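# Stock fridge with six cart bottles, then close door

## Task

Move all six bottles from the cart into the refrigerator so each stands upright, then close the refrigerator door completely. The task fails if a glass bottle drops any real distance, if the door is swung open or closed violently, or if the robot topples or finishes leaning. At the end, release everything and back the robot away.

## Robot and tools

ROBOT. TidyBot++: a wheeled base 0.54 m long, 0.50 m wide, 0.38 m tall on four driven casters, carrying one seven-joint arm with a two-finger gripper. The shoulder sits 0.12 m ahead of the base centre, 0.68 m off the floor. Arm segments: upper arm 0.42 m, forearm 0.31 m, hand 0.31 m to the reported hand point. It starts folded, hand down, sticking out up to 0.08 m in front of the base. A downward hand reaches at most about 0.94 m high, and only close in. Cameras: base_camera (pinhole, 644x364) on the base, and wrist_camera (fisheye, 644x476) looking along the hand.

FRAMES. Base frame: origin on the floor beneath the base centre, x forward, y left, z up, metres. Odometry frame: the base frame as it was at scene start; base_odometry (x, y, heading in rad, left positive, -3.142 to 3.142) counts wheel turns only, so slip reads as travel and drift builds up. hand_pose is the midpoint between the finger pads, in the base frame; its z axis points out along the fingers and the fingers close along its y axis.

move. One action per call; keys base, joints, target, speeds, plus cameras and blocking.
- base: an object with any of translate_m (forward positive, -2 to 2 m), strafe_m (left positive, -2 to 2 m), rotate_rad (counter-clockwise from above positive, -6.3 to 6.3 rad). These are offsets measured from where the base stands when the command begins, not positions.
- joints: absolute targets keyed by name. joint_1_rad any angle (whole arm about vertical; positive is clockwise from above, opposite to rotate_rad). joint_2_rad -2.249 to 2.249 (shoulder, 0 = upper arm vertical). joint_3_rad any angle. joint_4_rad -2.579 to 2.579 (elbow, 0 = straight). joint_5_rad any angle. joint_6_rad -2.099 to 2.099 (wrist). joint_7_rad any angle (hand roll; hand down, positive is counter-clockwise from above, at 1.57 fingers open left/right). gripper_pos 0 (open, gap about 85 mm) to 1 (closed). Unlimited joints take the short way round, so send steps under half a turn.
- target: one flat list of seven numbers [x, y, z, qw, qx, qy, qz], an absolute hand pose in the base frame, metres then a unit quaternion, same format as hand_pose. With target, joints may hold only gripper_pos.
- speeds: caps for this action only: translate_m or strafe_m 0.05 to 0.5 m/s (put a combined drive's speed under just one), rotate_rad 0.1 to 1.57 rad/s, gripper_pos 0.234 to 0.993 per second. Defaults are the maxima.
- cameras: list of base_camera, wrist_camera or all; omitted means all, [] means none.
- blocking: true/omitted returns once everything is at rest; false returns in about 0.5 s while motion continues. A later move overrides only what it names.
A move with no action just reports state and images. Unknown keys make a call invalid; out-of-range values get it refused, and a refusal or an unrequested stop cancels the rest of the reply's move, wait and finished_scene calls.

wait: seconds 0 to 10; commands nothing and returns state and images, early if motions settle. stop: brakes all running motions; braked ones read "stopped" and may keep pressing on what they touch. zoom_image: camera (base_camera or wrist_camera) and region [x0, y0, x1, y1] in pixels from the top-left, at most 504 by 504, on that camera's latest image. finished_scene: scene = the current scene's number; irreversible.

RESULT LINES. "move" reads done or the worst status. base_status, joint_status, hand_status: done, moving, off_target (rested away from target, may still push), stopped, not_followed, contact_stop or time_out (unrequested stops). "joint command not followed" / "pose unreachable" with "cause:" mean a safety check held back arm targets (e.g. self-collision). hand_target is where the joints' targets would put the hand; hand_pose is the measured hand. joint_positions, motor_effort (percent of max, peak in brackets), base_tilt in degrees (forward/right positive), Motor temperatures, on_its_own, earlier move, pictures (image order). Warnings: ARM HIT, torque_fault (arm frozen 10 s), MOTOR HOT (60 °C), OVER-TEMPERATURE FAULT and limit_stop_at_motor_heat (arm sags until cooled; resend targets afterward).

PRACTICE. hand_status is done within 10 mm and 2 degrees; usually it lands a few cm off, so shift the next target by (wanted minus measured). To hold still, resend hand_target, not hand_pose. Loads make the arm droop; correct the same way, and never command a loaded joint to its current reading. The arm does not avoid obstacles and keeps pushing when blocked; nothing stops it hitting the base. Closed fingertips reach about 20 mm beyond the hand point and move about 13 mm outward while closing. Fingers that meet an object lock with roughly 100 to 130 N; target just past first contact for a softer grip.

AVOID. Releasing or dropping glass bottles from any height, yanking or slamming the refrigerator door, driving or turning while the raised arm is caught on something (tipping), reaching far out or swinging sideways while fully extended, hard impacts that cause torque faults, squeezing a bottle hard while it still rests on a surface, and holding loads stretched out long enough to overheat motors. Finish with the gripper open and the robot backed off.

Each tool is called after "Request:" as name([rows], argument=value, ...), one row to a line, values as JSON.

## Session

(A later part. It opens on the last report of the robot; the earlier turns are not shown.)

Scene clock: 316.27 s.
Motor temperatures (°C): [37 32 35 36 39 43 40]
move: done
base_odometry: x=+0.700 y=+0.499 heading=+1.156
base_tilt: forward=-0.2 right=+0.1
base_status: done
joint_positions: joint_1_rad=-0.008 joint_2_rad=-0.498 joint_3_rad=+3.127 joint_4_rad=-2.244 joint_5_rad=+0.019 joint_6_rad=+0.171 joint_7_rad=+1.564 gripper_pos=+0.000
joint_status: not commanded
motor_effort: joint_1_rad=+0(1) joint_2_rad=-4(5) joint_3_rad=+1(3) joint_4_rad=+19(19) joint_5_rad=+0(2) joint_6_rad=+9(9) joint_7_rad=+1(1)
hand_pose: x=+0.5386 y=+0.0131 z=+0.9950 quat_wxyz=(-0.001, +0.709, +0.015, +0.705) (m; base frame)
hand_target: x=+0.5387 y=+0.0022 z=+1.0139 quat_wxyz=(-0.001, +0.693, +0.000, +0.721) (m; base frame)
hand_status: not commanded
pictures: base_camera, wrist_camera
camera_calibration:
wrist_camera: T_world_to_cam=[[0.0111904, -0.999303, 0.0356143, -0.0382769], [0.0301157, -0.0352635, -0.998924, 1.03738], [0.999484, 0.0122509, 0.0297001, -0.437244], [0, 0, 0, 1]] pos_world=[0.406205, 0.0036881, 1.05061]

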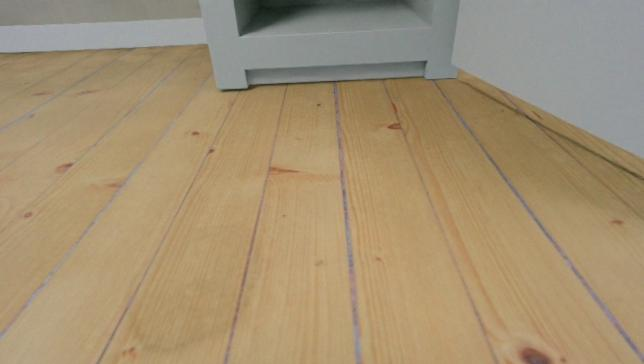

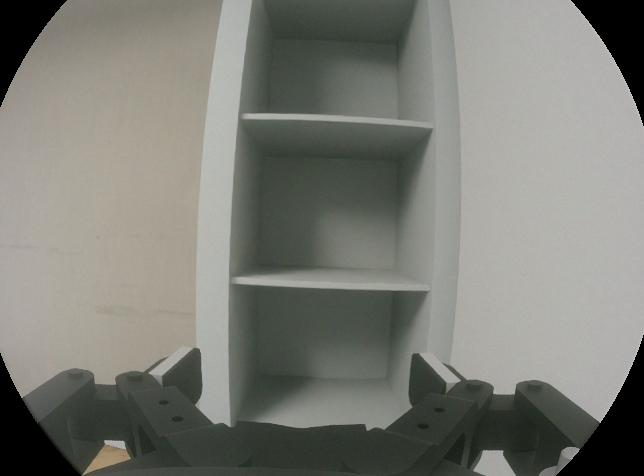

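Request:
move(base={"translate_m": -1.34, "strafe_m": 0.066, "rotate_rad": -1.3}, speeds={"rotate_rad": 0.5}, joints={"joint_2_rad": -0.3, "joint_4_rad": -1.5, "joint_6_rad": -0.9}, cameras=["wrist_camera", "base_camera"])

Scene clock: 373.73 s.
Motor temperatures (°C): [37 32 35 36 39 43 40]
move: done
base_odometry: x=+0.099 y=-0.701 heading=-0.145
base_tilt: forward=-0.1 right=+0.1
base_status: done
joint_positions: joint_1_rad=-0.007 joint_2_rad=-0.322 joint_3_rad=+3.129 joint_4_rad=-1.538 joint_5_rad=+0.019 joint_6_rad=-0.817 joint_7_rad=+1.564 gripper_pos=+0.000
joint_status: all done
motor_effort: joint_1_rad=+0(2) joint_2_rad=-8(9) joint_3_rad=+2(3) joint_4_rad=+18(20) joint_5_rad=+0(2) joint_6_rad=+7(11) joint_7_rad=+1(1)
hand_pose: x=+0.5590 y=+0.0068 z=+1.0513 quat_wxyz=(+0.004, +0.850, +0.008, +0.526) (m; base frame)
hand_target: x=+0.5563 y=+0.0022 z=+1.0405 quat_wxyz=(+0.000, +0.867, +0.000, +0.498) (m; base frame)
hand_status: not commanded
pictures: base_camera, wrist_camera
camera_calibration:
wrist_camera: T_world_to_cam=[[0.00527723, -0.999327, 0.0363102, -0.0442388], [-0.414288, -0.0352328, -0.909464, 1.24717], [0.91013, -0.0102434, -0.414195, 0.0575872], [0, 0, 0, 1]] pos_world=[0.464511, 0.000322337, 1.15972]

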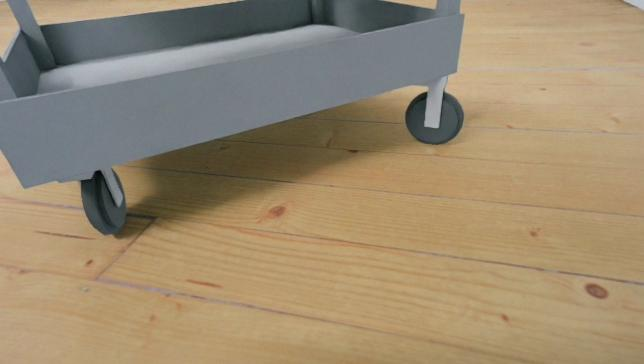

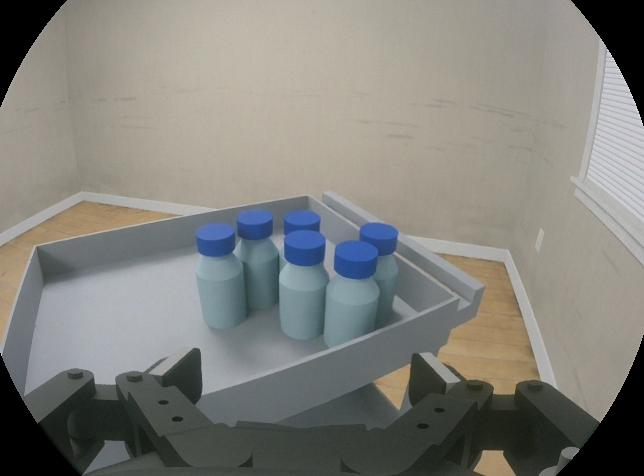

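Request:
zoom_image(camera="wrist_camera", region=[180, 190, 420, 370])

Scaled by 2.100.

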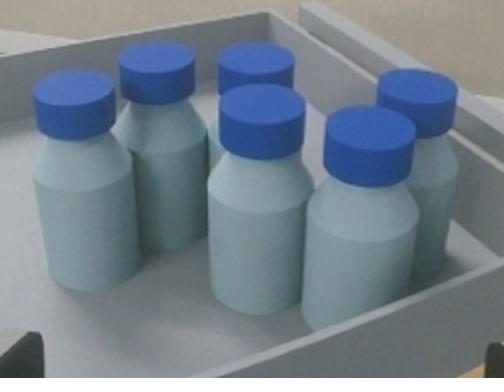

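Request:
move(base={"translate_m": 0.295, "strafe_m": -0.255, "rotate_rad": 0.325}, speeds={"translate_m": 0.25}, joints={"joint_1_rad": 0.0, "joint_2_rad": -0.5, "joint_3_rad": 3.14, "joint_4_rad": -1.99, "joint_5_rad": 0.0, "joint_6_rad": -0.54}, cameras=["wrist_camera"])

Scene clock: 489.23 s.
Motor temperatures (°C): [37 32 35 37 39 42 40]
move: done
base_odometry: x=+0.355 y=-0.996 heading=+0.181
base_tilt: forward=-0.1 right=+0.1
base_status: done
joint_positions: joint_1_rad=-0.007 joint_2_rad=-0.483 joint_3_rad=+3.130 joint_4_rad=-1.969 joint_5_rad=+0.019 joint_6_rad=-0.615 joint_7_rad=+1.564 gripper_pos=+0.000
joint_status: all done
motor_effort: joint_1_rad=+0(2) joint_2_rad=-4(9) joint_3_rad=+2(4) joint_4_rad=+19(20) joint_5_rad=+0(1) joint_6_rad=+7(9) joint_7_rad=+1(1)
hand_pose: x=+0.5052 y=+0.0061 z=+0.9234 quat_wxyz=(+0.005, +0.868, +0.010, +0.497) (m; base frame)
hand_target: x=+0.5096 y=+0.0021 z=+0.9385 quat_wxyz=(+0.000, +0.849, +0.000, +0.528) (m; base frame)
hand_status: not commanded
pictures: wrist_camera
camera_calibration:
wrist_camera: T_world_to_cam=[[0.0102355, -0.999165, 0.0395503, -0.0454522], [-0.47584, -0.0396539, -0.878637, 1.11117], [0.879472, -0.00982634, -0.475849, 0.125949], [0, 0, 0, 1]] pos_world=[0.418437, -0.000114395, 1.03805]

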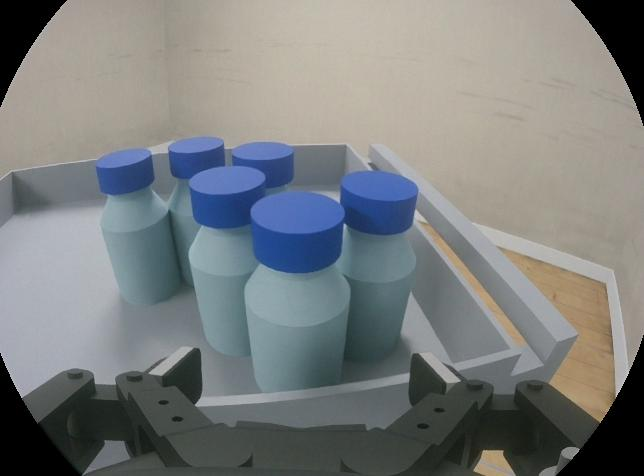

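Request:
zoom_image(camera="wrist_camera", region=[80, 130, 580, 430])

Scaled by 1.008.

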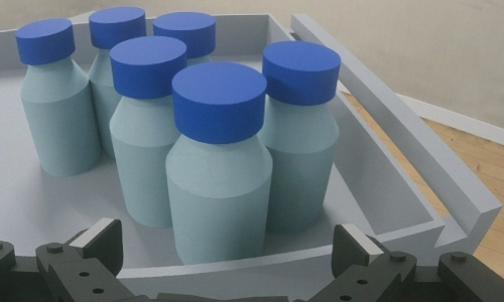

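Request:
move(base={"translate_m": 0.05, "strafe_m": 0.003}, speeds={"translate_m": 0.1}, joints={"gripper_pos": 0.1}, cameras=["wrist_camera"])

Request:
zoom_image(camera="wrist_camera", region=[80, 130, 530, 430])

Scene clock: 560.13 s.
Motor temperatures (°C): [37 32 35 36 39 43 40]
move: done
base_odometry: x=+0.404 y=-0.984 heading=+0.181
base_tilt: forward=-0.2 right=+0.0
base_status: done
joint_positions: joint_1_rad=-0.007 joint_2_rad=-0.491 joint_3_rad=+3.130 joint_4_rad=-1.969 joint_5_rad=+0.019 joint_6_rad=-0.614 joint_7_rad=+1.564 gripper_pos=+0.100
joint_status: all done
motor_effort: joint_1_rad=+0(1) joint_2_rad=-4(6) joint_3_rad=+1(2) joint_4_rad=+19(19) joint_5_rad=+0(1) joint_6_rad=+7(9) joint_7_rad=+1(1)
hand_pose: x=+0.5033 y=+0.0061 z=+0.9270 quat_wxyz=(+0.005, +0.865, +0.010, +0.501) (m; base frame)
hand_target: x=+0.5096 y=+0.0021 z=+0.9385 quat_wxyz=(+0.000, +0.849, +0.000, +0.528) (m; base frame)
hand_status: not commanded
pictures: wrist_camera
camera_calibration:
wrist_camera: T_world_to_cam=[[0.0098764, -0.999168, 0.0395674, -0.0454122], [-0.466877, -0.0395992, -0.883435, 1.1134], [0.884267, -0.00974794, -0.466879, 0.118609], [0, 0, 0, 1]] pos_world=[0.415387, -0.000128426, 1.04079]

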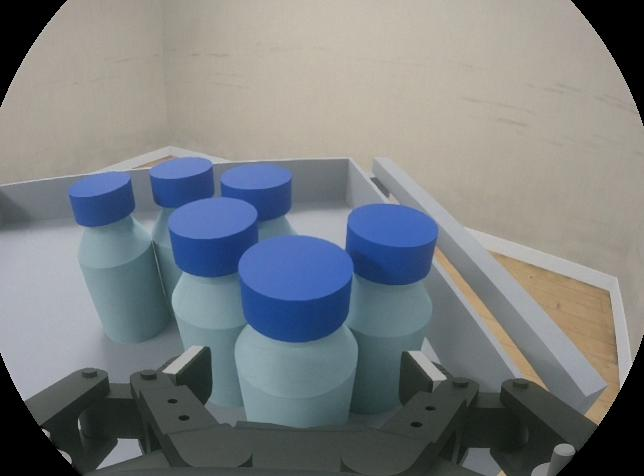

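Scaled by 1.120.

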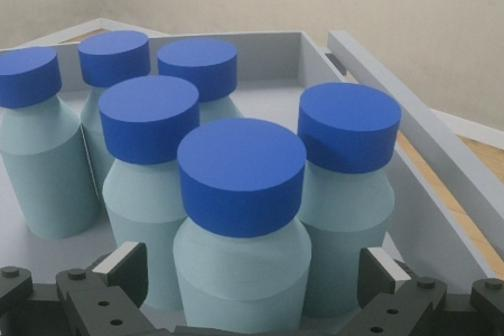

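Request:
move(base={"translate_m": 0.045}, speeds={"translate_m": 0.08}, cameras=["wrist_camera"])

Request:
zoom_image(camera="wrist_camera", region=[130, 180, 530, 430])

Scene clock: 574.03 s.
Motor temperatures (°C): [37 32 35 36 39 43 40]
move: done
base_odometry: x=+0.448 y=-0.976 heading=+0.181
base_tilt: forward=-0.2 right=+0.1
base_status: done
joint_positions: joint_1_rad=-0.007 joint_2_rad=-0.495 joint_3_rad=+3.130 joint_4_rad=-1.970 joint_5_rad=+0.019 joint_6_rad=-0.613 joint_7_rad=+1.564 gripper_pos=+0.100
joint_status: not commanded
motor_effort: joint_1_rad=+0(1) joint_2_rad=-3(6) joint_3_rad=+2(2) joint_4_rad=+19(19) joint_5_rad=+1(1) joint_6_rad=+8(8) joint_7_rad=+1(1)
hand_pose: x=+0.5026 y=+0.0061 z=+0.9284 quat_wxyz=(+0.005, +0.864, +0.010, +0.503) (m; base frame)
hand_target: x=+0.5096 y=+0.0021 z=+0.9385 quat_wxyz=(+0.000, +0.849, +0.000, +0.528) (m; base frame)
hand_status: not commanded
pictures: wrist_camera
camera_calibration:
wrist_camera: T_world_to_cam=[[0.00973608, -0.999169, 0.0395726, -0.0453953], [-0.463317, -0.0395777, -0.885308, 1.11427], [0.886139, -0.00971526, -0.463318, 0.115671], [0, 0, 0, 1]] pos_world=[0.414203, -0.000133467, 1.04186]

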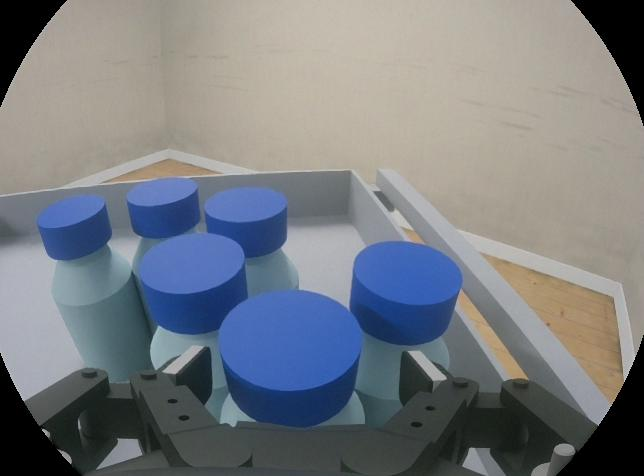

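Scaled by 1.260.

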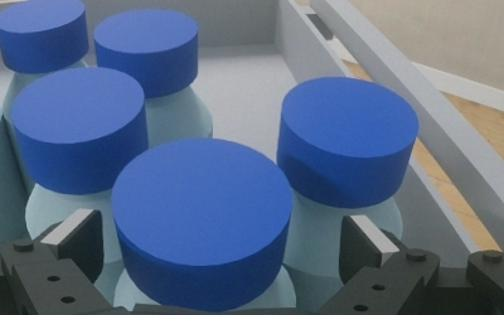

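Request:
move(base={"translate_m": 0.017, "strafe_m": 0.004}, speeds={"translate_m": 0.05}, joints={"gripper_pos": 0.2}, cameras=["wrist_camera"])

Request:
zoom_image(camera="wrist_camera", region=[130, 180, 530, 430])

Scene clock: 597.80 s.
Motor temperatures (°C): [37 32 35 36 39 43 40]
move: done
base_odometry: x=+0.464 y=-0.969 heading=+0.181
base_tilt: forward=-0.2 right=+0.1
base_status: done
joint_positions: joint_1_rad=-0.007 joint_2_rad=-0.496 joint_3_rad=+3.130 joint_4_rad=-1.970 joint_5_rad=+0.019 joint_6_rad=-0.613 joint_7_rad=+1.564 gripper_pos=+0.200
joint_status: all done
motor_effort: joint_1_rad=+0(1) joint_2_rad=-3(5) joint_3_rad=+2(2) joint_4_rad=+19(19) joint_5_rad=+0(1) joint_6_rad=+7(9) joint_7_rad=+1(1)
hand_pose: x=+0.5023 y=+0.0061 z=+0.9286 quat_wxyz=(+0.005, +0.864, +0.010, +0.503) (m; base frame)
hand_target: x=+0.5096 y=+0.0021 z=+0.9385 quat_wxyz=(+0.000, +0.849, +0.000, +0.528) (m; base frame)
hand_status: not commanded
pictures: wrist_camera
camera_calibration:
wrist_camera: T_world_to_cam=[[0.00970542, -0.999169, 0.0395775, -0.0453934], [-0.462639, -0.0395753, -0.885663, 1.11432], [0.886494, -0.00971435, -0.462639, 0.115217], [0, 0, 0, 1]] pos_world=[0.413831, -0.000136783, 1.04202]

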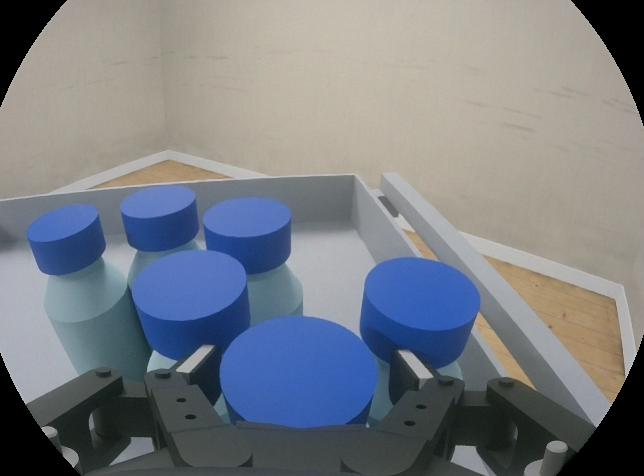

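Scaled by 1.260.

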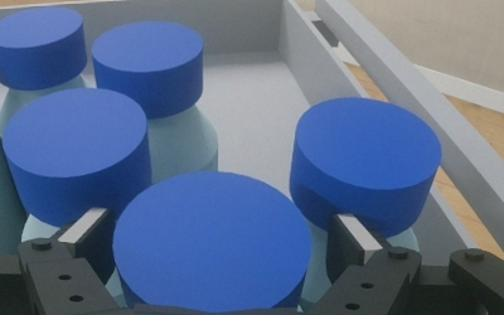

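Request:
move(cameras=["wrist_camera"])

Scene clock: 626.80 s.
Motor temperatures (°C): [37 32 35 36 39 43 40]
base_odometry: x=+0.464 y=-0.969 heading=+0.181
base_tilt: forward=-0.2 right=+0.1
base_status: done
joint_positions: joint_1_rad=-0.007 joint_2_rad=-0.496 joint_3_rad=+3.130 joint_4_rad=-1.970 joint_5_rad=+0.019 joint_6_rad=-0.613 joint_7_rad=+1.564 gripper_pos=+0.200
joint_status: all done
motor_effort: joint_1_rad=+0(1) joint_2_rad=-3(5) joint_3_rad=+2(2) joint_4_rad=+19(19) joint_5_rad=+0(1) joint_6_rad=+8(9) joint_7_rad=+1(1)
hand_pose: x=+0.5023 y=+0.0061 z=+0.9286 quat_wxyz=(+0.005, +0.864, +0.010, +0.503) (m; base frame)
hand_target: x=+0.5096 y=+0.0021 z=+0.9385 quat_wxyz=(+0.000, +0.849, +0.000, +0.528) (m; base frame)
hand_status: not commanded
pictures: wrist_camera
camera_calibration:
wrist_camera: T_world_to_cam=[[0.00970542, -0.999169, 0.0395775, -0.0453934], [-0.462639, -0.0395753, -0.885663, 1.11432], [0.886494, -0.00971435, -0.462639, 0.115217], [0, 0, 0, 1]] pos_world=[0.413831, -0.000136783, 1.04202]

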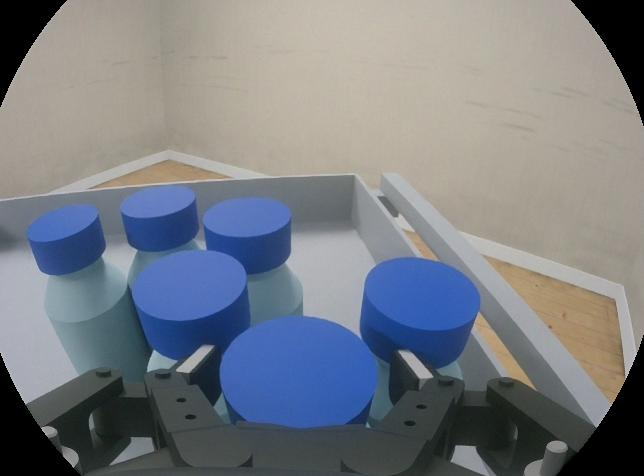

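Request:
move(joints={"gripper_pos": 0.42}, speeds={"gripper_pos": 0.234}, cameras=["wrist_camera"])

Scene clock: 632.97 s.
Motor temperatures (°C): [37 32 35 36 39 43 40]
move: done
base_odometry: x=+0.464 y=-0.969 heading=+0.181
base_tilt: forward=-0.2 right=+0.1
base_status: not commanded
joint_positions: joint_1_rad=-0.007 joint_2_rad=-0.496 joint_3_rad=+3.130 joint_4_rad=-1.970 joint_5_rad=+0.019 joint_6_rad=-0.609 joint_7_rad=+1.564 gripper_pos=+0.408
joint_status: all done
motor_effort: joint_1_rad=+0(1) joint_2_rad=-2(3) joint_3_rad=+2(4) joint_4_rad=+18(19) joint_5_rad=+1(2) joint_6_rad=+6(8) joint_7_rad=+1(1)
hand_pose: x=+0.5029 y=+0.0062 z=+0.9296 quat_wxyz=(+0.005, +0.863, +0.010, +0.505) (m; base frame)
hand_target: x=+0.5096 y=+0.0021 z=+0.9385 quat_wxyz=(+0.000, +0.849, +0.000, +0.528) (m; base frame)
hand_status: not commanded
pictures: wrist_camera
camera_calibration:
wrist_camera: T_world_to_cam=[[0.00967293, -0.999178, 0.0393738, -0.0451637], [-0.459423, -0.0394144, -0.887343, 1.11535], [0.888165, -0.00950603, -0.459426, 0.111334], [0, 0, 0, 1]] pos_world=[0.41397, -0.000107395, 1.04262]

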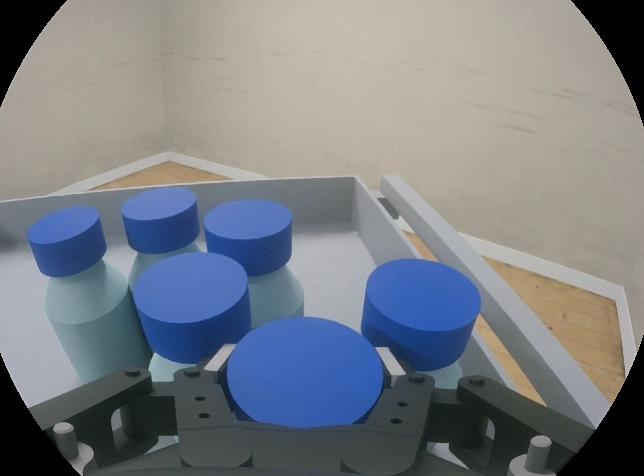

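Request:
move(joints={"gripper_pos": 0.45}, speeds={"gripper_pos": 0.234}, cameras=[])

Request:
zoom_image(camera="wrist_camera", region=[150, 300, 460, 470])

Scene clock: 636.97 s.
Motor temperatures (°C): [37 32 35 36 39 43 40]
move: off_target
base_odometry: x=+0.464 y=-0.969 heading=+0.181
base_tilt: forward=-0.1 right=+0.1
base_status: not commanded
joint_positions: joint_1_rad=-0.007 joint_2_rad=-0.496 joint_3_rad=+3.130 joint_4_rad=-1.970 joint_5_rad=+0.019 joint_6_rad=-0.609 joint_7_rad=+1.564 gripper_pos=+0.414
joint_status: gripper_pos off_target (ended at +0.414, target +0.450)
motor_effort: joint_1_rad=+0(1) joint_2_rad=-1(2) joint_3_rad=+2(3) joint_4_rad=+17(17) joint_5_rad=+1(1) joint_6_rad=+7(8) joint_7_rad=+1(1)
hand_pose: x=+0.5029 y=+0.0062 z=+0.9296 quat_wxyz=(+0.005, +0.863, +0.010, +0.505) (m; base frame)
hand_target: x=+0.5096 y=+0.0021 z=+0.9385 quat_wxyz=(+0.000, +0.849, +0.000, +0.528) (m; base frame)
hand_status: not commanded
pictures: none
No camera images: "cameras" was empty.

Scaled by 1.626.

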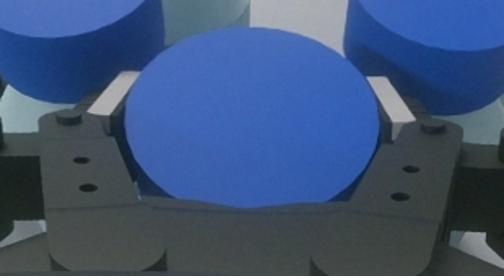

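Request:
move(joints={"joint_1_rad": 0.0, "joint_2_rad": -0.44, "joint_3_rad": 3.14, "joint_4_rad": -1.72, "joint_5_rad": 0.0, "joint_6_rad": -0.86, "joint_7_rad": 1.57}, cameras=["wrist_camera"])

Scene clock: 654.80 s.
Motor temperatures (°C): [37 32 35 36 39 43 40]
move: off_target
base_odometry: x=+0.464 y=-0.969 heading=+0.181
base_tilt: forward=-0.2 right=+0.0
base_status: not commanded
joint_positions: joint_1_rad=-0.007 joint_2_rad=-0.448 joint_3_rad=+3.130 joint_4_rad=-1.785 joint_5_rad=+0.019 joint_6_rad=-0.793 joint_7_rad=+1.564 gripper_pos=+0.414
joint_status: joint_4_rad off_target (ended at -1.785, target -1.720); the others done
motor_effort: joint_1_rad=+0(1) joint_2_rad=-6(8) joint_3_rad=+2(3) joint_4_rad=+22(23) joint_5_rad=+1(2) joint_6_rad=+11(13) joint_7_rad=+1(2)
hand_pose: x=+0.5062 y=+0.0056 z=+0.9692 quat_wxyz=(+0.006, +0.874, +0.009, +0.485) (m; base frame)
hand_target: x=+0.5031 y=+0.0021 z=+0.9848 quat_wxyz=(+0.000, +0.877, +0.000, +0.480) (m; base frame)
hand_status: not commanded
pictures: wrist_camera
camera_calibration:
wrist_camera: T_world_to_cam=[[0.00800107, -0.999219, 0.0387004, -0.0458513], [-0.499693, -0.0375183, -0.86539, 1.15108], [0.866166, -0.0124143, -0.499603, 0.176655], [0, 0, 0, 1]] pos_world=[0.422542, -0.000435759, 1.08617]

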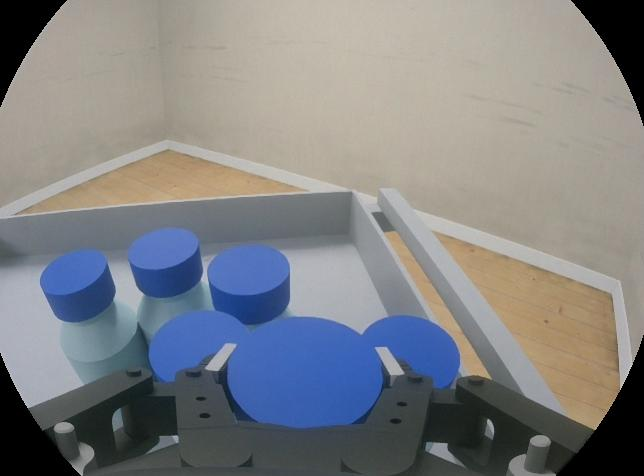

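Request:
move(joints={"joint_1_rad": 0.0, "joint_2_rad": -0.38, "joint_3_rad": 3.14, "joint_4_rad": -1.42, "joint_5_rad": 0.0, "joint_6_rad": -1.06, "joint_7_rad": 1.57}, cameras=["wrist_camera"])

Scene clock: 662.03 s.
Motor temperatures (°C): [37 32 35 36 39 43 40]
move: done
base_odometry: x=+0.464 y=-0.969 heading=+0.181
base_tilt: forward=-0.2 right=+0.1
base_status: not commanded
joint_positions: joint_1_rad=-0.007 joint_2_rad=-0.388 joint_3_rad=+3.130 joint_4_rad=-1.478 joint_5_rad=+0.019 joint_6_rad=-0.989 joint_7_rad=+1.564 gripper_pos=+0.414
joint_status: all done
motor_effort: joint_1_rad=+0(1) joint_2_rad=-8(8) joint_3_rad=+1(2) joint_4_rad=+21(23) joint_5_rad=+0(2) joint_6_rad=+11(13) joint_7_rad=+0(3)
hand_pose: x=+0.5102 y=+0.0053 z=+1.0651 quat_wxyz=(+0.005, +0.862, +0.007, +0.507) (m; base frame)
hand_target: x=+0.5027 y=+0.0022 z=+1.0745 quat_wxyz=(+0.000, +0.867, +0.000, +0.498) (m; base frame)
hand_status: not commanded
pictures: wrist_camera
camera_calibration:
wrist_camera: T_world_to_cam=[[0.0031633, -0.999343, 0.0360945, -0.0446488], [-0.455995, -0.0335651, -0.889349, 1.2393], [0.889977, -0.0136456, -0.455802, 0.162284], [0, 0, 0, 1]] pos_world=[0.420828, -0.000807753, 1.17775]

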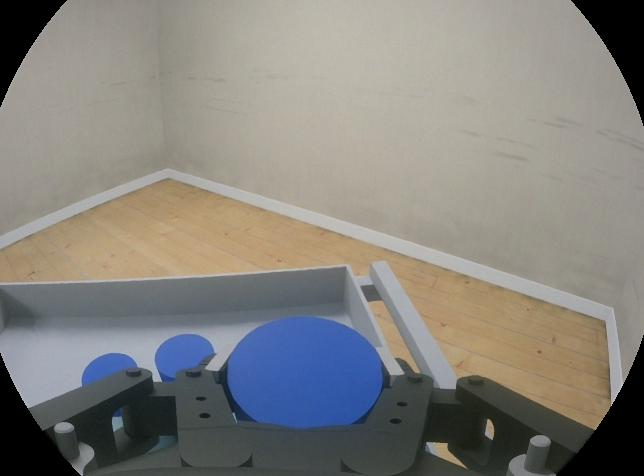

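Request:
move(base={"translate_m": -0.2155, "strafe_m": 0.567, "rotate_rad": 0.96}, speeds={"rotate_rad": 0.6, "translate_m": 0.4}, cameras=["wrist_camera"])

Scene clock: 698.07 s.
Motor temperatures (°C): [37 32 35 36 39 42 40]
move: done
base_odometry: x=+0.150 y=-0.449 heading=+1.142
base_tilt: forward=-0.2 right=+0.0
base_status: done
joint_positions: joint_1_rad=-0.002 joint_2_rad=-0.379 joint_3_rad=+3.138 joint_4_rad=-1.478 joint_5_rad=+0.018 joint_6_rad=-0.992 joint_7_rad=+1.564 gripper_pos=+0.414
joint_status: not commanded
motor_effort: joint_1_rad=+0(3) joint_2_rad=-8(10) joint_3_rad=+1(4) joint_4_rad=+20(21) joint_5_rad=+0(3) joint_6_rad=+11(11) joint_7_rad=+1(1)
hand_pose: x=+0.5134 y=-0.0011 z=+1.0606 quat_wxyz=(+0.007, +0.865, +0.000, +0.501) (m; base frame)
hand_target: x=+0.5027 y=+0.0022 z=+1.0745 quat_wxyz=(+0.000, +0.867, +0.000, +0.498) (m; base frame)
hand_status: not commanded
pictures: wrist_camera
camera_calibration:
wrist_camera: T_world_to_cam=[[-0.00961941, -0.999435, 0.0322063, -0.0401872], [-0.467382, -0.0239793, -0.88373, 1.23648], [0.884003, -0.0235536, -0.466887, 0.172139], [0, 0, 0, 1]] pos_world=[0.425352, -0.00646003, 1.17438]

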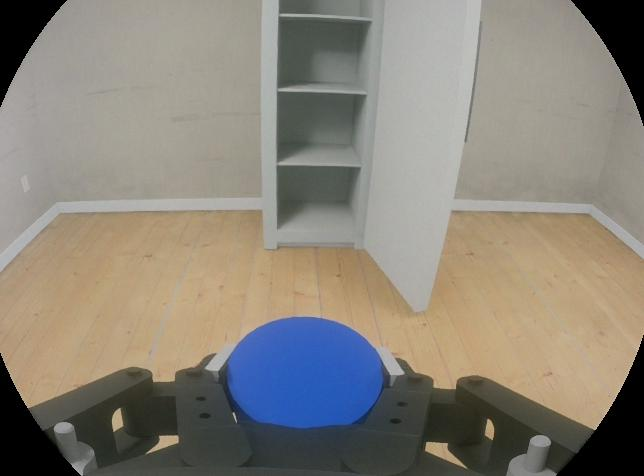

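Request:
move(base={"translate_m": 1.09, "strafe_m": -0.106})

Scene clock: 704.30 s.
Motor temperatures (°C): [37 32 35 36 39 42 40]
move: done
base_odometry: x=+0.700 y=+0.498 heading=+1.142
base_tilt: forward=-0.2 right=+0.0
base_status: done
joint_positions: joint_1_rad=-0.002 joint_2_rad=-0.370 joint_3_rad=+3.138 joint_4_rad=-1.478 joint_5_rad=+0.018 joint_6_rad=-0.994 joint_7_rad=+1.564 gripper_pos=+0.414
joint_status: not commanded
motor_effort: joint_1_rad=-1(1) joint_2_rad=-8(11) joint_3_rad=+2(2) joint_4_rad=+21(21) joint_5_rad=+0(1) joint_6_rad=+10(12) joint_7_rad=+1(1)
hand_pose: x=+0.5165 y=-0.0011 z=+1.0564 quat_wxyz=(+0.007, +0.868, +0.000, +0.496) (m; base frame)
hand_target: x=+0.5027 y=+0.0022 z=+1.0745 quat_wxyz=(+0.000, +0.867, +0.000, +0.498) (m; base frame)
hand_status: not commanded
pictures: base_camera, wrist_camera
camera_calibration:
wrist_camera: T_world_to_cam=[[-0.00929139, -0.999434, 0.0323233, -0.0403185], [-0.477531, -0.0239658, -0.878288, 1.23372], [0.878566, -0.0235959, -0.477038, 0.180949], [0, 0, 0, 1]] pos_world=[0.429791, -0.00645878, 1.17119]

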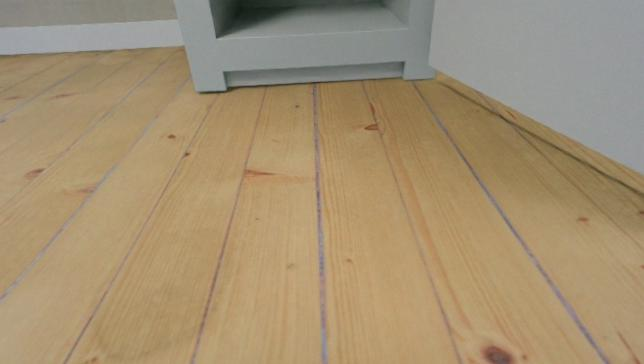

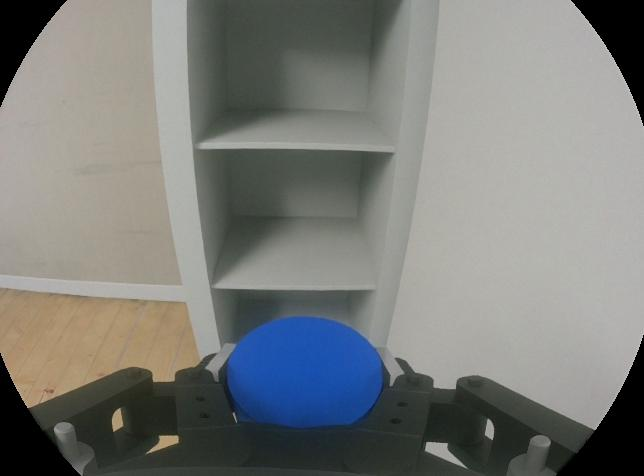

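Request:
move(joints={"joint_1_rad": 0.0, "joint_2_rad": -0.14, "joint_3_rad": 3.14, "joint_4_rad": -1.18, "joint_5_rad": 0.0, "joint_6_rad": -1.05, "joint_7_rad": 1.57}, base={"strafe_m": 0.03}, speeds={"strafe_m": 0.1}, cameras=["wrist_camera"])

Scene clock: 757.37 s.
Motor temperatures (°C): [37 32 35 37 38 42 40]
move: off_target
base_odometry: x=+0.673 y=+0.510 heading=+1.142
base_tilt: forward=-0.1 right=+0.0
base_status: done
joint_positions: joint_1_rad=-0.002 joint_2_rad=-0.136 joint_3_rad=+3.138 joint_4_rad=-1.244 joint_5_rad=+0.018 joint_6_rad=-0.995 joint_7_rad=+1.564 gripper_pos=+0.414
joint_status: joint_4_rad off_target (ended at -1.244, target -1.180); the others done
motor_effort: joint_1_rad=+0(2) joint_2_rad=-17(19) joint_3_rad=+1(3) joint_4_rad=+21(22) joint_5_rad=+0(2) joint_6_rad=+10(12) joint_7_rad=+1(2)
hand_pose: x=+0.6114 y=-0.0007 z=+1.0811 quat_wxyz=(+0.006, +0.868, +0.000, +0.496) (m; base frame)
hand_target: x=+0.6016 y=+0.0022 z=+1.1031 quat_wxyz=(-0.001, +0.865, +0.000, +0.502) (m; base frame)
hand_status: not commanded
pictures: wrist_camera
camera_calibration:
wrist_camera: T_world_to_cam=[[-0.00903129, -0.999463, 0.0314977, -0.039158], [-0.477627, -0.0233619, -0.878252, 1.30074], [0.878516, -0.0229759, -0.477159, 0.109538], [0, 0, 0, 1]] pos_world=[0.524686, -0.00623237, 1.19588]

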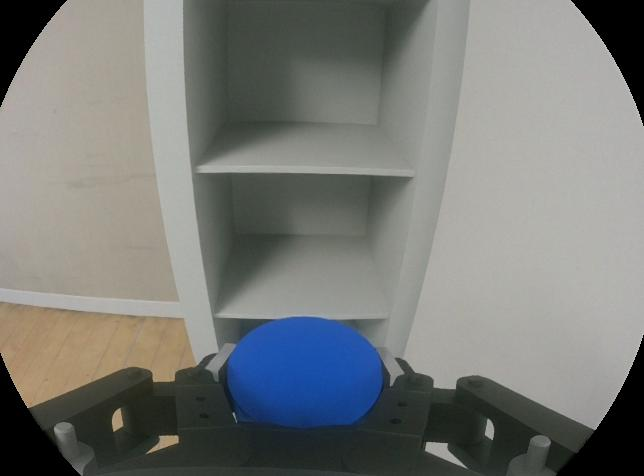

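Request:
zoom_image(camera="wrist_camera", region=[150, 0, 480, 180])

Scaled by 1.527.

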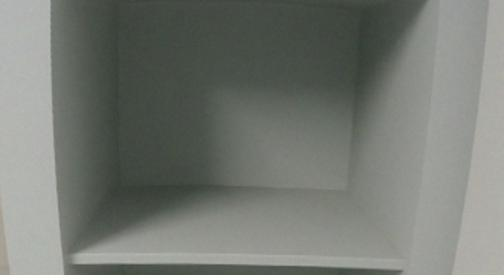

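Request:
move(joints={"joint_1_rad": 0.0, "joint_2_rad": -0.115, "joint_3_rad": 3.14, "joint_4_rad": -1.077, "joint_5_rad": 0.0, "joint_6_rad": -1.11, "joint_7_rad": 1.57}, base={"translate_m": 0.5}, speeds={"translate_m": 0.3})

Scene clock: 785.47 s.
Motor temperatures (°C): [37 32 35 37 38 42 40]
move: done
base_odometry: x=+0.881 y=+0.965 heading=+1.142
base_tilt: forward=-0.2 right=+0.1
base_status: done
joint_positions: joint_1_rad=-0.002 joint_2_rad=-0.109 joint_3_rad=+3.138 joint_4_rad=-1.131 joint_5_rad=+0.018 joint_6_rad=-1.043 joint_7_rad=+1.564 gripper_pos=+0.414
joint_status: all done
motor_effort: joint_1_rad=-1(1) joint_2_rad=-17(20) joint_3_rad=+1(2) joint_4_rad=+20(22) joint_5_rad=+0(1) joint_6_rad=+11(13) joint_7_rad=+1(2)
hand_pose: x=+0.6155 y=-0.0009 z=+1.1162 quat_wxyz=(+0.006, +0.859, -0.001, +0.512) (m; base frame)
hand_target: x=+0.6016 y=+0.0022 z=+1.1300 quat_wxyz=(-0.001, +0.860, +0.000, +0.510) (m; base frame)
hand_status: not commanded
pictures: base_camera, wrist_camera
camera_calibration:
wrist_camera: T_world_to_cam=[[-0.0109373, -0.999477, 0.0304182, -0.0379877], [-0.444311, -0.0223945, -0.895593, 1.33239], [0.895806, -0.0233105, -0.443834, 0.0748269], [0, 0, 0, 1]] pos_world=[0.524551, -0.00638539, 1.22765]

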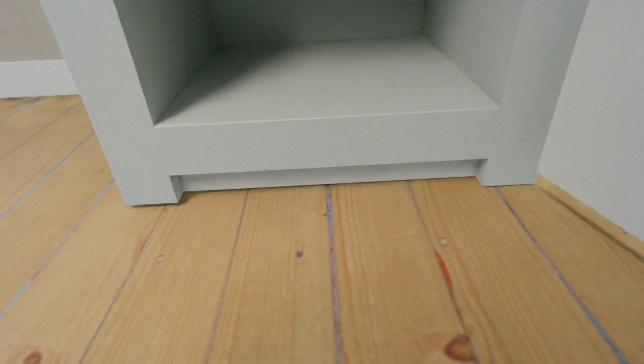

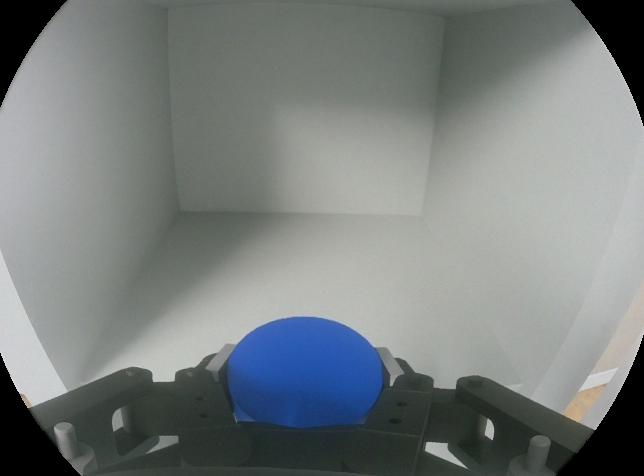

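Request:
move(joints={"joint_1_rad": 0.0, "joint_2_rad": -0.125, "joint_3_rad": 3.14, "joint_4_rad": -1.15, "joint_5_rad": 0.0, "joint_6_rad": -1.1, "joint_7_rad": 1.57}, cameras=[])

Scene clock: 808.13 s.
Motor temperatures (°C): [37 32 35 37 38 42 40]
move: done
base_odometry: x=+0.881 y=+0.965 heading=+1.142
base_tilt: forward=-0.2 right=+0.1
base_status: not commanded
joint_positions: joint_1_rad=-0.002 joint_2_rad=-0.109 joint_3_rad=+3.138 joint_4_rad=-1.160 joint_5_rad=+0.018 joint_6_rad=-1.043 joint_7_rad=+1.564 gripper_pos=+0.414
joint_status: all done
motor_effort: joint_1_rad=-1(1) joint_2_rad=-17(18) joint_3_rad=+1(2) joint_4_rad=+20(22) joint_5_rad=+0(1) joint_6_rad=+10(12) joint_7_rad=+1(2)
hand_pose: x=+0.6158 y=-0.0009 z=+1.1002 quat_wxyz=(+0.006, +0.866, +0.000, +0.500) (m; base frame)
hand_target: x=+0.5999 y=+0.0022 z=+1.0986 quat_wxyz=(+0.000, +0.874, +0.000, +0.487) (m; base frame)
hand_status: not commanded
pictures: none
No camera images: "cameras" was empty.

Request:
move(base={"translate_m": 0.365}, speeds={"translate_m": 0.12})

Scene clock: 815.33 s.
Motor temperatures (°C): [37 32 35 37 38 42 40]
move: done
base_odometry: x=+1.033 y=+1.297 heading=+1.142
base_tilt: forward=-0.1 right=+0.0
base_status: done
joint_positions: joint_1_rad=-0.002 joint_2_rad=-0.109 joint_3_rad=+3.138 joint_4_rad=-1.160 joint_5_rad=+0.018 joint_6_rad=-1.043 joint_7_rad=+1.564 gripper_pos=+0.414
joint_status: not commanded
motor_effort: joint_1_rad=-1(1) joint_2_rad=-17(21) joint_3_rad=+1(2) joint_4_rad=+20(21) joint_5_rad=+0(1) joint_6_rad=+11(12) joint_7_rad=+1(1)
hand_pose: x=+0.6156 y=-0.0009 z=+1.1005 quat_wxyz=(+0.006, +0.866, +0.000, +0.500) (m; base frame)
hand_target: x=+0.5999 y=+0.0022 z=+1.0986 quat_wxyz=(+0.000, +0.874, +0.000, +0.487) (m; base frame)
hand_status: not commanded
pictures: base_camera, wrist_camera
camera_calibration:
wrist_camera: T_world_to_cam=[[-0.0100577, -0.999473, 0.0308733, -0.0385545], [-0.470124, -0.0225234, -0.882313, 1.31957], [0.882543, -0.0233883, -0.46965, 0.104362], [0, 0, 0, 1]] pos_world=[0.527867, -0.00637224, 1.21447]

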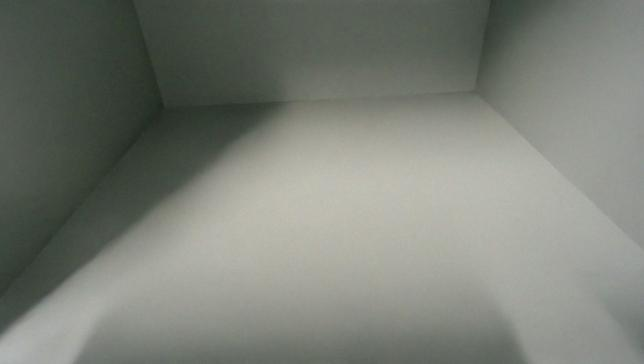

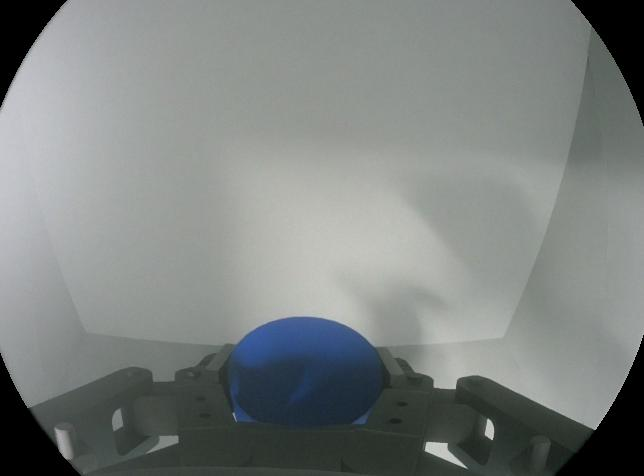

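Request:
move(base={"strafe_m": 0.008}, speeds={"strafe_m": 0.05}, joints={"joint_1_rad": 0.0, "joint_2_rad": -0.15, "joint_3_rad": 3.14, "joint_4_rad": -1.2, "joint_5_rad": 0.0, "joint_6_rad": -0.94, "joint_7_rad": 1.57}, cameras=["wrist_camera"])

Scene clock: 838.17 s.
Motor temperatures (°C): [37 32 35 37 38 42 40]
move: done
base_odometry: x=+1.025 y=+1.301 heading=+1.142
base_tilt: forward=-0.2 right=+0.0
base_status: done
joint_positions: joint_1_rad=-0.002 joint_2_rad=-0.116 joint_3_rad=+3.138 joint_4_rad=-1.204 joint_5_rad=+0.018 joint_6_rad=-0.987 joint_7_rad=+1.564 gripper_pos=+0.414
joint_status: all done
motor_effort: joint_1_rad=+0(3) joint_2_rad=-17(20) joint_3_rad=+2(3) joint_4_rad=+21(21) joint_5_rad=+0(2) joint_6_rad=+10(12) joint_7_rad=+1(3)
hand_pose: x=+0.6214 y=-0.0005 z=+1.0952 quat_wxyz=(+0.006, +0.861, +0.000, +0.508) (m; base frame)
hand_target: x=+0.6131 y=+0.0022 z=+1.1275 quat_wxyz=(-0.001, +0.839, +0.000, +0.544) (m; base frame)
hand_status: not commanded
pictures: wrist_camera
camera_calibration:
wrist_camera: T_world_to_cam=[[-0.00934105, -0.999479, 0.0308968, -0.0383834], [-0.453025, -0.0233155, -0.891193, 1.31675], [0.891449, -0.0223217, -0.452571, 0.0725048], [0, 0, 0, 1]] pos_world=[0.531527, -0.00604436, 1.20748]

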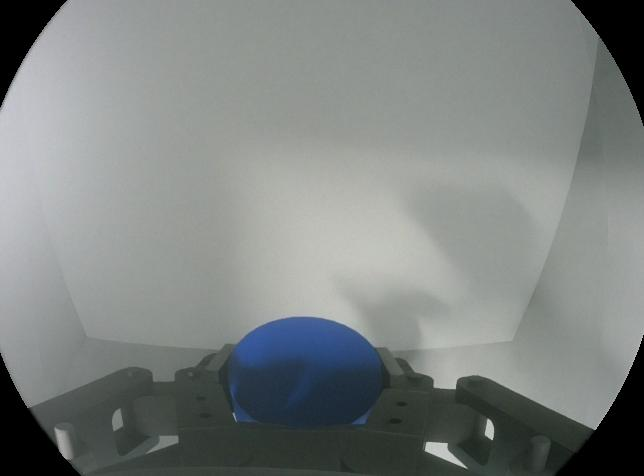

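Request:
move(joints={"joint_1_rad": 0.0, "joint_2_rad": -0.175, "joint_3_rad": 3.14, "joint_4_rad": -1.25, "joint_5_rad": 0.0, "joint_6_rad": -0.89, "joint_7_rad": 1.57}, cameras=[])

Scene clock: 842.00 s.
Motor temperatures (°C): [37 32 35 37 38 42 40]
move: done
base_odometry: x=+1.025 y=+1.301 heading=+1.142
base_tilt: forward=-0.2 right=+0.1
base_status: not commanded
joint_positions: joint_1_rad=-0.002 joint_2_rad=-0.133 joint_3_rad=+3.138 joint_4_rad=-1.254 joint_5_rad=+0.018 joint_6_rad=-0.971 joint_7_rad=+1.564 gripper_pos=+0.414
joint_status: all done
motor_effort: joint_1_rad=-1(1) joint_2_rad=-17(18) joint_3_rad=+1(2) joint_4_rad=+21(21) joint_5_rad=+0(1) joint_6_rad=+11(11) joint_7_rad=+1(2)
hand_pose: x=+0.6164 y=-0.0004 z=+1.0802 quat_wxyz=(+0.006, +0.866, +0.000, +0.501) (m; base frame)
hand_target: x=+0.6096 y=+0.0022 z=+1.1261 quat_wxyz=(-0.001, +0.832, +0.000, +0.555) (m; base frame)
hand_status: not commanded
pictures: none
No camera images: "cameras" was empty.

Request:
move(joints={"joint_1_rad": 0.0, "joint_2_rad": -0.185, "joint_3_rad": 3.14, "joint_4_rad": -1.28, "joint_5_rad": 0.0, "joint_6_rad": -0.86, "joint_7_rad": 1.57}, cameras=[])

Request:
move(joints={"joint_1_rad": 0.0, "joint_2_rad": -0.195, "joint_3_rad": 3.14, "joint_4_rad": -1.31, "joint_5_rad": 0.0, "joint_6_rad": -0.83, "joint_7_rad": 1.57}, cameras=["wrist_camera"])

Scene clock: 847.00 s.
Motor temperatures (°C): [37 32 35 37 38 42 40]
move: done
base_odometry: x=+1.025 y=+1.301 heading=+1.142
base_tilt: forward=-0.2 right=+0.0
base_status: not commanded
joint_positions: joint_1_rad=-0.002 joint_2_rad=-0.142 joint_3_rad=+3.138 joint_4_rad=-1.283 joint_5_rad=+0.018 joint_6_rad=-0.950 joint_7_rad=+1.564 gripper_pos=+0.414
joint_status: all done
motor_effort: joint_1_rad=-1(1) joint_2_rad=-16(18) joint_3_rad=+1(2) joint_4_rad=+21(21) joint_5_rad=+0(1) joint_6_rad=+11(11) joint_7_rad=+1(2)
hand_pose: x=+0.6153 y=-0.0004 z=+1.0742 quat_wxyz=(+0.006, +0.865, +0.001, +0.501) (m; base frame)
hand_target: x=+0.6096 y=+0.0022 z=+1.1227 quat_wxyz=(-0.001, +0.829, +0.000, +0.559) (m; base frame)
hand_status: not commanded
pictures: none
No camera images: "cameras" was empty.

Scene clock: 847.63 s.
Motor temperatures (°C): [37 32 35 37 38 42 40]
move: done
base_odometry: x=+1.025 y=+1.301 heading=+1.142
base_tilt: forward=-0.2 right=+0.0
base_status: not commanded
joint_positions: joint_1_rad=-0.002 joint_2_rad=-0.154 joint_3_rad=+3.138 joint_4_rad=-1.311 joint_5_rad=+0.018 joint_6_rad=-0.922 joint_7_rad=+1.564 gripper_pos=+0.414
joint_status: all done
motor_effort: joint_1_rad=+0(1) joint_2_rad=-16(17) joint_3_rad=+1(3) joint_4_rad=+21(22) joint_5_rad=+0(1) joint_6_rad=+11(13) joint_7_rad=+0(3)
hand_pose: x=+0.6143 y=-0.0003 z=+1.0726 quat_wxyz=(+0.006, +0.862, +0.001, +0.507) (m; base frame)
hand_target: x=+0.6095 y=+0.0022 z=+1.1192 quat_wxyz=(-0.001, +0.826, +0.000, +0.563) (m; base frame)
hand_status: not commanded
pictures: wrist_camera
camera_calibration:
wrist_camera: T_world_to_cam=[[-0.00818748, -0.999468, 0.0315826, -0.03899], [-0.456207, -0.0243718, -0.88954, 1.29359], [0.889836, -0.0216913, -0.455764, 0.0729991], [0, 0, 0, 1]] pos_world=[0.524866, -0.0058588, 1.1852]

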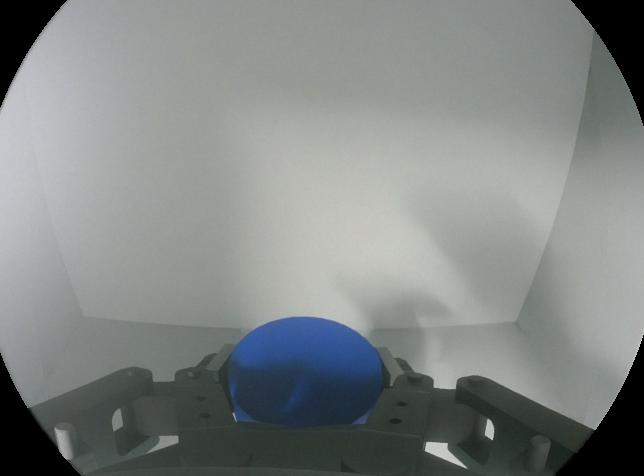

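Request:
move(joints={"joint_1_rad": 0.0, "joint_2_rad": -0.205, "joint_3_rad": 3.14, "joint_4_rad": -1.335, "joint_5_rad": 0.0, "joint_6_rad": -0.81, "joint_7_rad": 1.57}, cameras=[])

Request:
move(joints={"joint_1_rad": 0.0, "joint_2_rad": -0.215, "joint_3_rad": 3.14, "joint_4_rad": -1.36, "joint_5_rad": 0.0, "joint_6_rad": -0.79, "joint_7_rad": 1.57}, cameras=["wrist_camera"])

Scene clock: 854.50 s.
Motor temperatures (°C): [37 32 35 37 38 42 40]
move: done
base_odometry: x=+1.025 y=+1.301 heading=+1.142
base_tilt: forward=-0.1 right=+0.0
base_status: not commanded
joint_positions: joint_1_rad=-0.002 joint_2_rad=-0.167 joint_3_rad=+3.138 joint_4_rad=-1.332 joint_5_rad=+0.018 joint_6_rad=-0.899 joint_7_rad=+1.564 gripper_pos=+0.414
joint_status: all done
motor_effort: joint_1_rad=-1(1) joint_2_rad=-16(17) joint_3_rad=+1(1) joint_4_rad=+21(21) joint_5_rad=+0(1) joint_6_rad=+11(11) joint_7_rad=+1(1)
hand_pose: x=+0.6120 y=-0.0002 z=+1.0731 quat_wxyz=(+0.006, +0.859, +0.001, +0.513) (m; base frame)
hand_target: x=+0.6079 y=+0.0022 z=+1.1155 quat_wxyz=(-0.001, +0.825, +0.000, +0.565) (m; base frame)
hand_status: not commanded
pictures: none
No camera images: "cameras" was empty.

Scene clock: 855.10 s.
Motor temperatures (°C): [37 32 35 37 38 42 40]
move: done
base_odometry: x=+1.025 y=+1.301 heading=+1.142
base_tilt: forward=-0.2 right=+0.0
base_status: not commanded
joint_positions: joint_1_rad=-0.002 joint_2_rad=-0.180 joint_3_rad=+3.138 joint_4_rad=-1.354 joint_5_rad=+0.018 joint_6_rad=-0.877 joint_7_rad=+1.564 gripper_pos=+0.414
joint_status: all done
motor_effort: joint_1_rad=+0(1) joint_2_rad=-15(16) joint_3_rad=+1(2) joint_4_rad=+21(21) joint_5_rad=+0(1) joint_6_rad=+10(11) joint_7_rad=+1(2)
hand_pose: x=+0.6097 y=-0.0001 z=+1.0735 quat_wxyz=(+0.006, +0.855, +0.001, +0.519) (m; base frame)
hand_target: x=+0.6064 y=+0.0022 z=+1.1118 quat_wxyz=(-0.001, +0.823, +0.000, +0.567) (m; base frame)
hand_status: not commanded
pictures: wrist_camera
camera_calibration:
wrist_camera: T_world_to_cam=[[-0.00832477, -0.999466, 0.0316067, -0.0388398], [-0.431048, -0.0249337, -0.901984, 1.29033], [0.902291, -0.0211328, -0.43061, 0.042954], [0, 0, 0, 1]] pos_world=[0.517112, -0.00573873, 1.18358]

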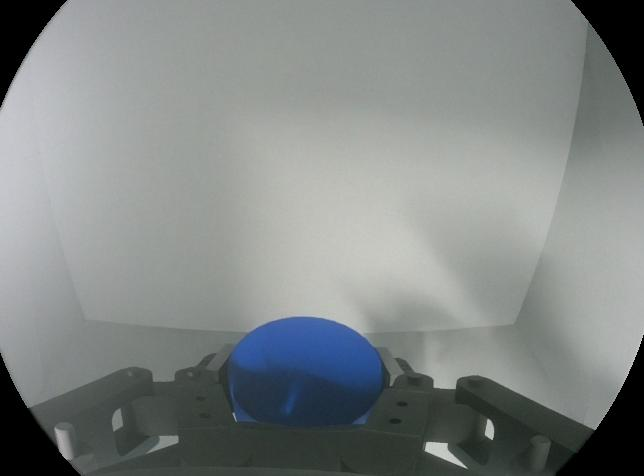

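Request:
move(joints={"joint_1_rad": 0.0, "joint_2_rad": -0.215, "joint_3_rad": 3.14, "joint_4_rad": -1.375, "joint_5_rad": 0.0, "joint_6_rad": -0.79, "joint_7_rad": 1.57}, cameras=[])

Request:
move(joints={"joint_1_rad": 0.0, "joint_2_rad": -0.22, "joint_3_rad": 3.14, "joint_4_rad": -1.39, "joint_5_rad": 0.0, "joint_6_rad": -0.79, "joint_7_rad": 1.57}, cameras=[])

Scene clock: 862.83 s.
Motor temperatures (°C): [37 33 35 37 38 42 40]
move: done
base_odometry: x=+1.025 y=+1.301 heading=+1.142
base_tilt: forward=-0.1 right=+0.0
base_status: not commanded
joint_positions: joint_1_rad=-0.002 joint_2_rad=-0.184 joint_3_rad=+3.138 joint_4_rad=-1.361 joint_5_rad=+0.018 joint_6_rad=-0.869 joint_7_rad=+1.564 gripper_pos=+0.414
joint_status: all done
motor_effort: joint_1_rad=-1(1) joint_2_rad=-14(15) joint_3_rad=+1(2) joint_4_rad=+19(20) joint_5_rad=+0(1) joint_6_rad=+9(10) joint_7_rad=+1(2)
hand_pose: x=+0.6089 y=-0.0001 z=+1.0736 quat_wxyz=(+0.006, +0.854, +0.001, +0.521) (m; base frame)
hand_target: x=+0.6066 y=+0.0022 z=+1.1032 quat_wxyz=(-0.001, +0.828, +0.000, +0.561) (m; base frame)
hand_status: not commanded
pictures: none
No camera images: "cameras" was empty.

Scene clock: 863.37 s.
Motor temperatures (°C): [37 33 35 37 38 42 40]
move: done
base_odometry: x=+1.025 y=+1.301 heading=+1.142
base_tilt: forward=-0.2 right=+0.1
base_status: not commanded
joint_positions: joint_1_rad=-0.002 joint_2_rad=-0.192 joint_3_rad=+3.138 joint_4_rad=-1.371 joint_5_rad=+0.018 joint_6_rad=-0.861 joint_7_rad=+1.564 gripper_pos=+0.414
joint_status: all done
motor_effort: joint_1_rad=+0(1) joint_2_rad=-13(14) joint_3_rad=+1(2) joint_4_rad=+18(19) joint_5_rad=+0(1) joint_6_rad=+8(10) joint_7_rad=+1(1)
hand_pose: x=+0.6070 y=+0.0000 z=+1.0736 quat_wxyz=(+0.006, +0.852, +0.001, +0.523) (m; base frame)
hand_target: x=+0.6046 y=+0.0022 z=+1.0969 quat_wxyz=(+0.000, +0.831, +0.000, +0.557) (m; base frame)
hand_status: not commanded
pictures: none
No camera images: "cameras" was empty.

Request:
move(joints={"gripper_pos": 0.22}, speeds={"gripper_pos": 0.234}, cameras=["wrist_camera"])

Scene clock: 870.37 s.
Motor temperatures (°C): [37 33 35 37 38 42 40]
move: done
base_odometry: x=+1.025 y=+1.301 heading=+1.142
base_tilt: forward=-0.2 right=+0.0
base_status: not commanded
joint_positions: joint_1_rad=-0.002 joint_2_rad=-0.198 joint_3_rad=+3.138 joint_4_rad=-1.372 joint_5_rad=+0.018 joint_6_rad=-0.861 joint_7_rad=+1.564 gripper_pos=+0.219
joint_status: all done
motor_effort: joint_1_rad=+0(1) joint_2_rad=-12(13) joint_3_rad=+2(2) joint_4_rad=+18(19) joint_5_rad=+0(1) joint_6_rad=+7(9) joint_7_rad=+1(1)
hand_pose: x=+0.6046 y=+0.0000 z=+1.0765 quat_wxyz=(+0.006, +0.851, +0.001, +0.525) (m; base frame)
hand_target: x=+0.6046 y=+0.0022 z=+1.0969 quat_wxyz=(+0.000, +0.831, +0.000, +0.557) (m; base frame)
hand_status: not commanded
pictures: wrist_camera
camera_calibration:
wrist_camera: T_world_to_cam=[[-0.00856076, -0.999465, 0.0315571, -0.0387327], [-0.416994, -0.0251152, -0.908562, 1.28935], [0.908869, -0.0209371, -0.416557, 0.0297659], [0, 0, 0, 1]] pos_world=[0.510269, -0.00570639, 1.18508]

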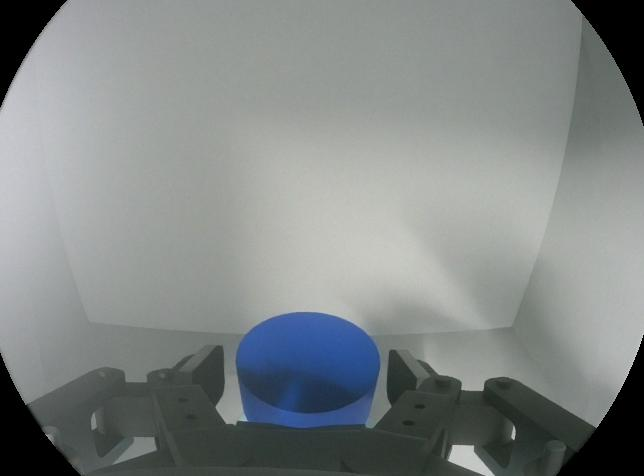

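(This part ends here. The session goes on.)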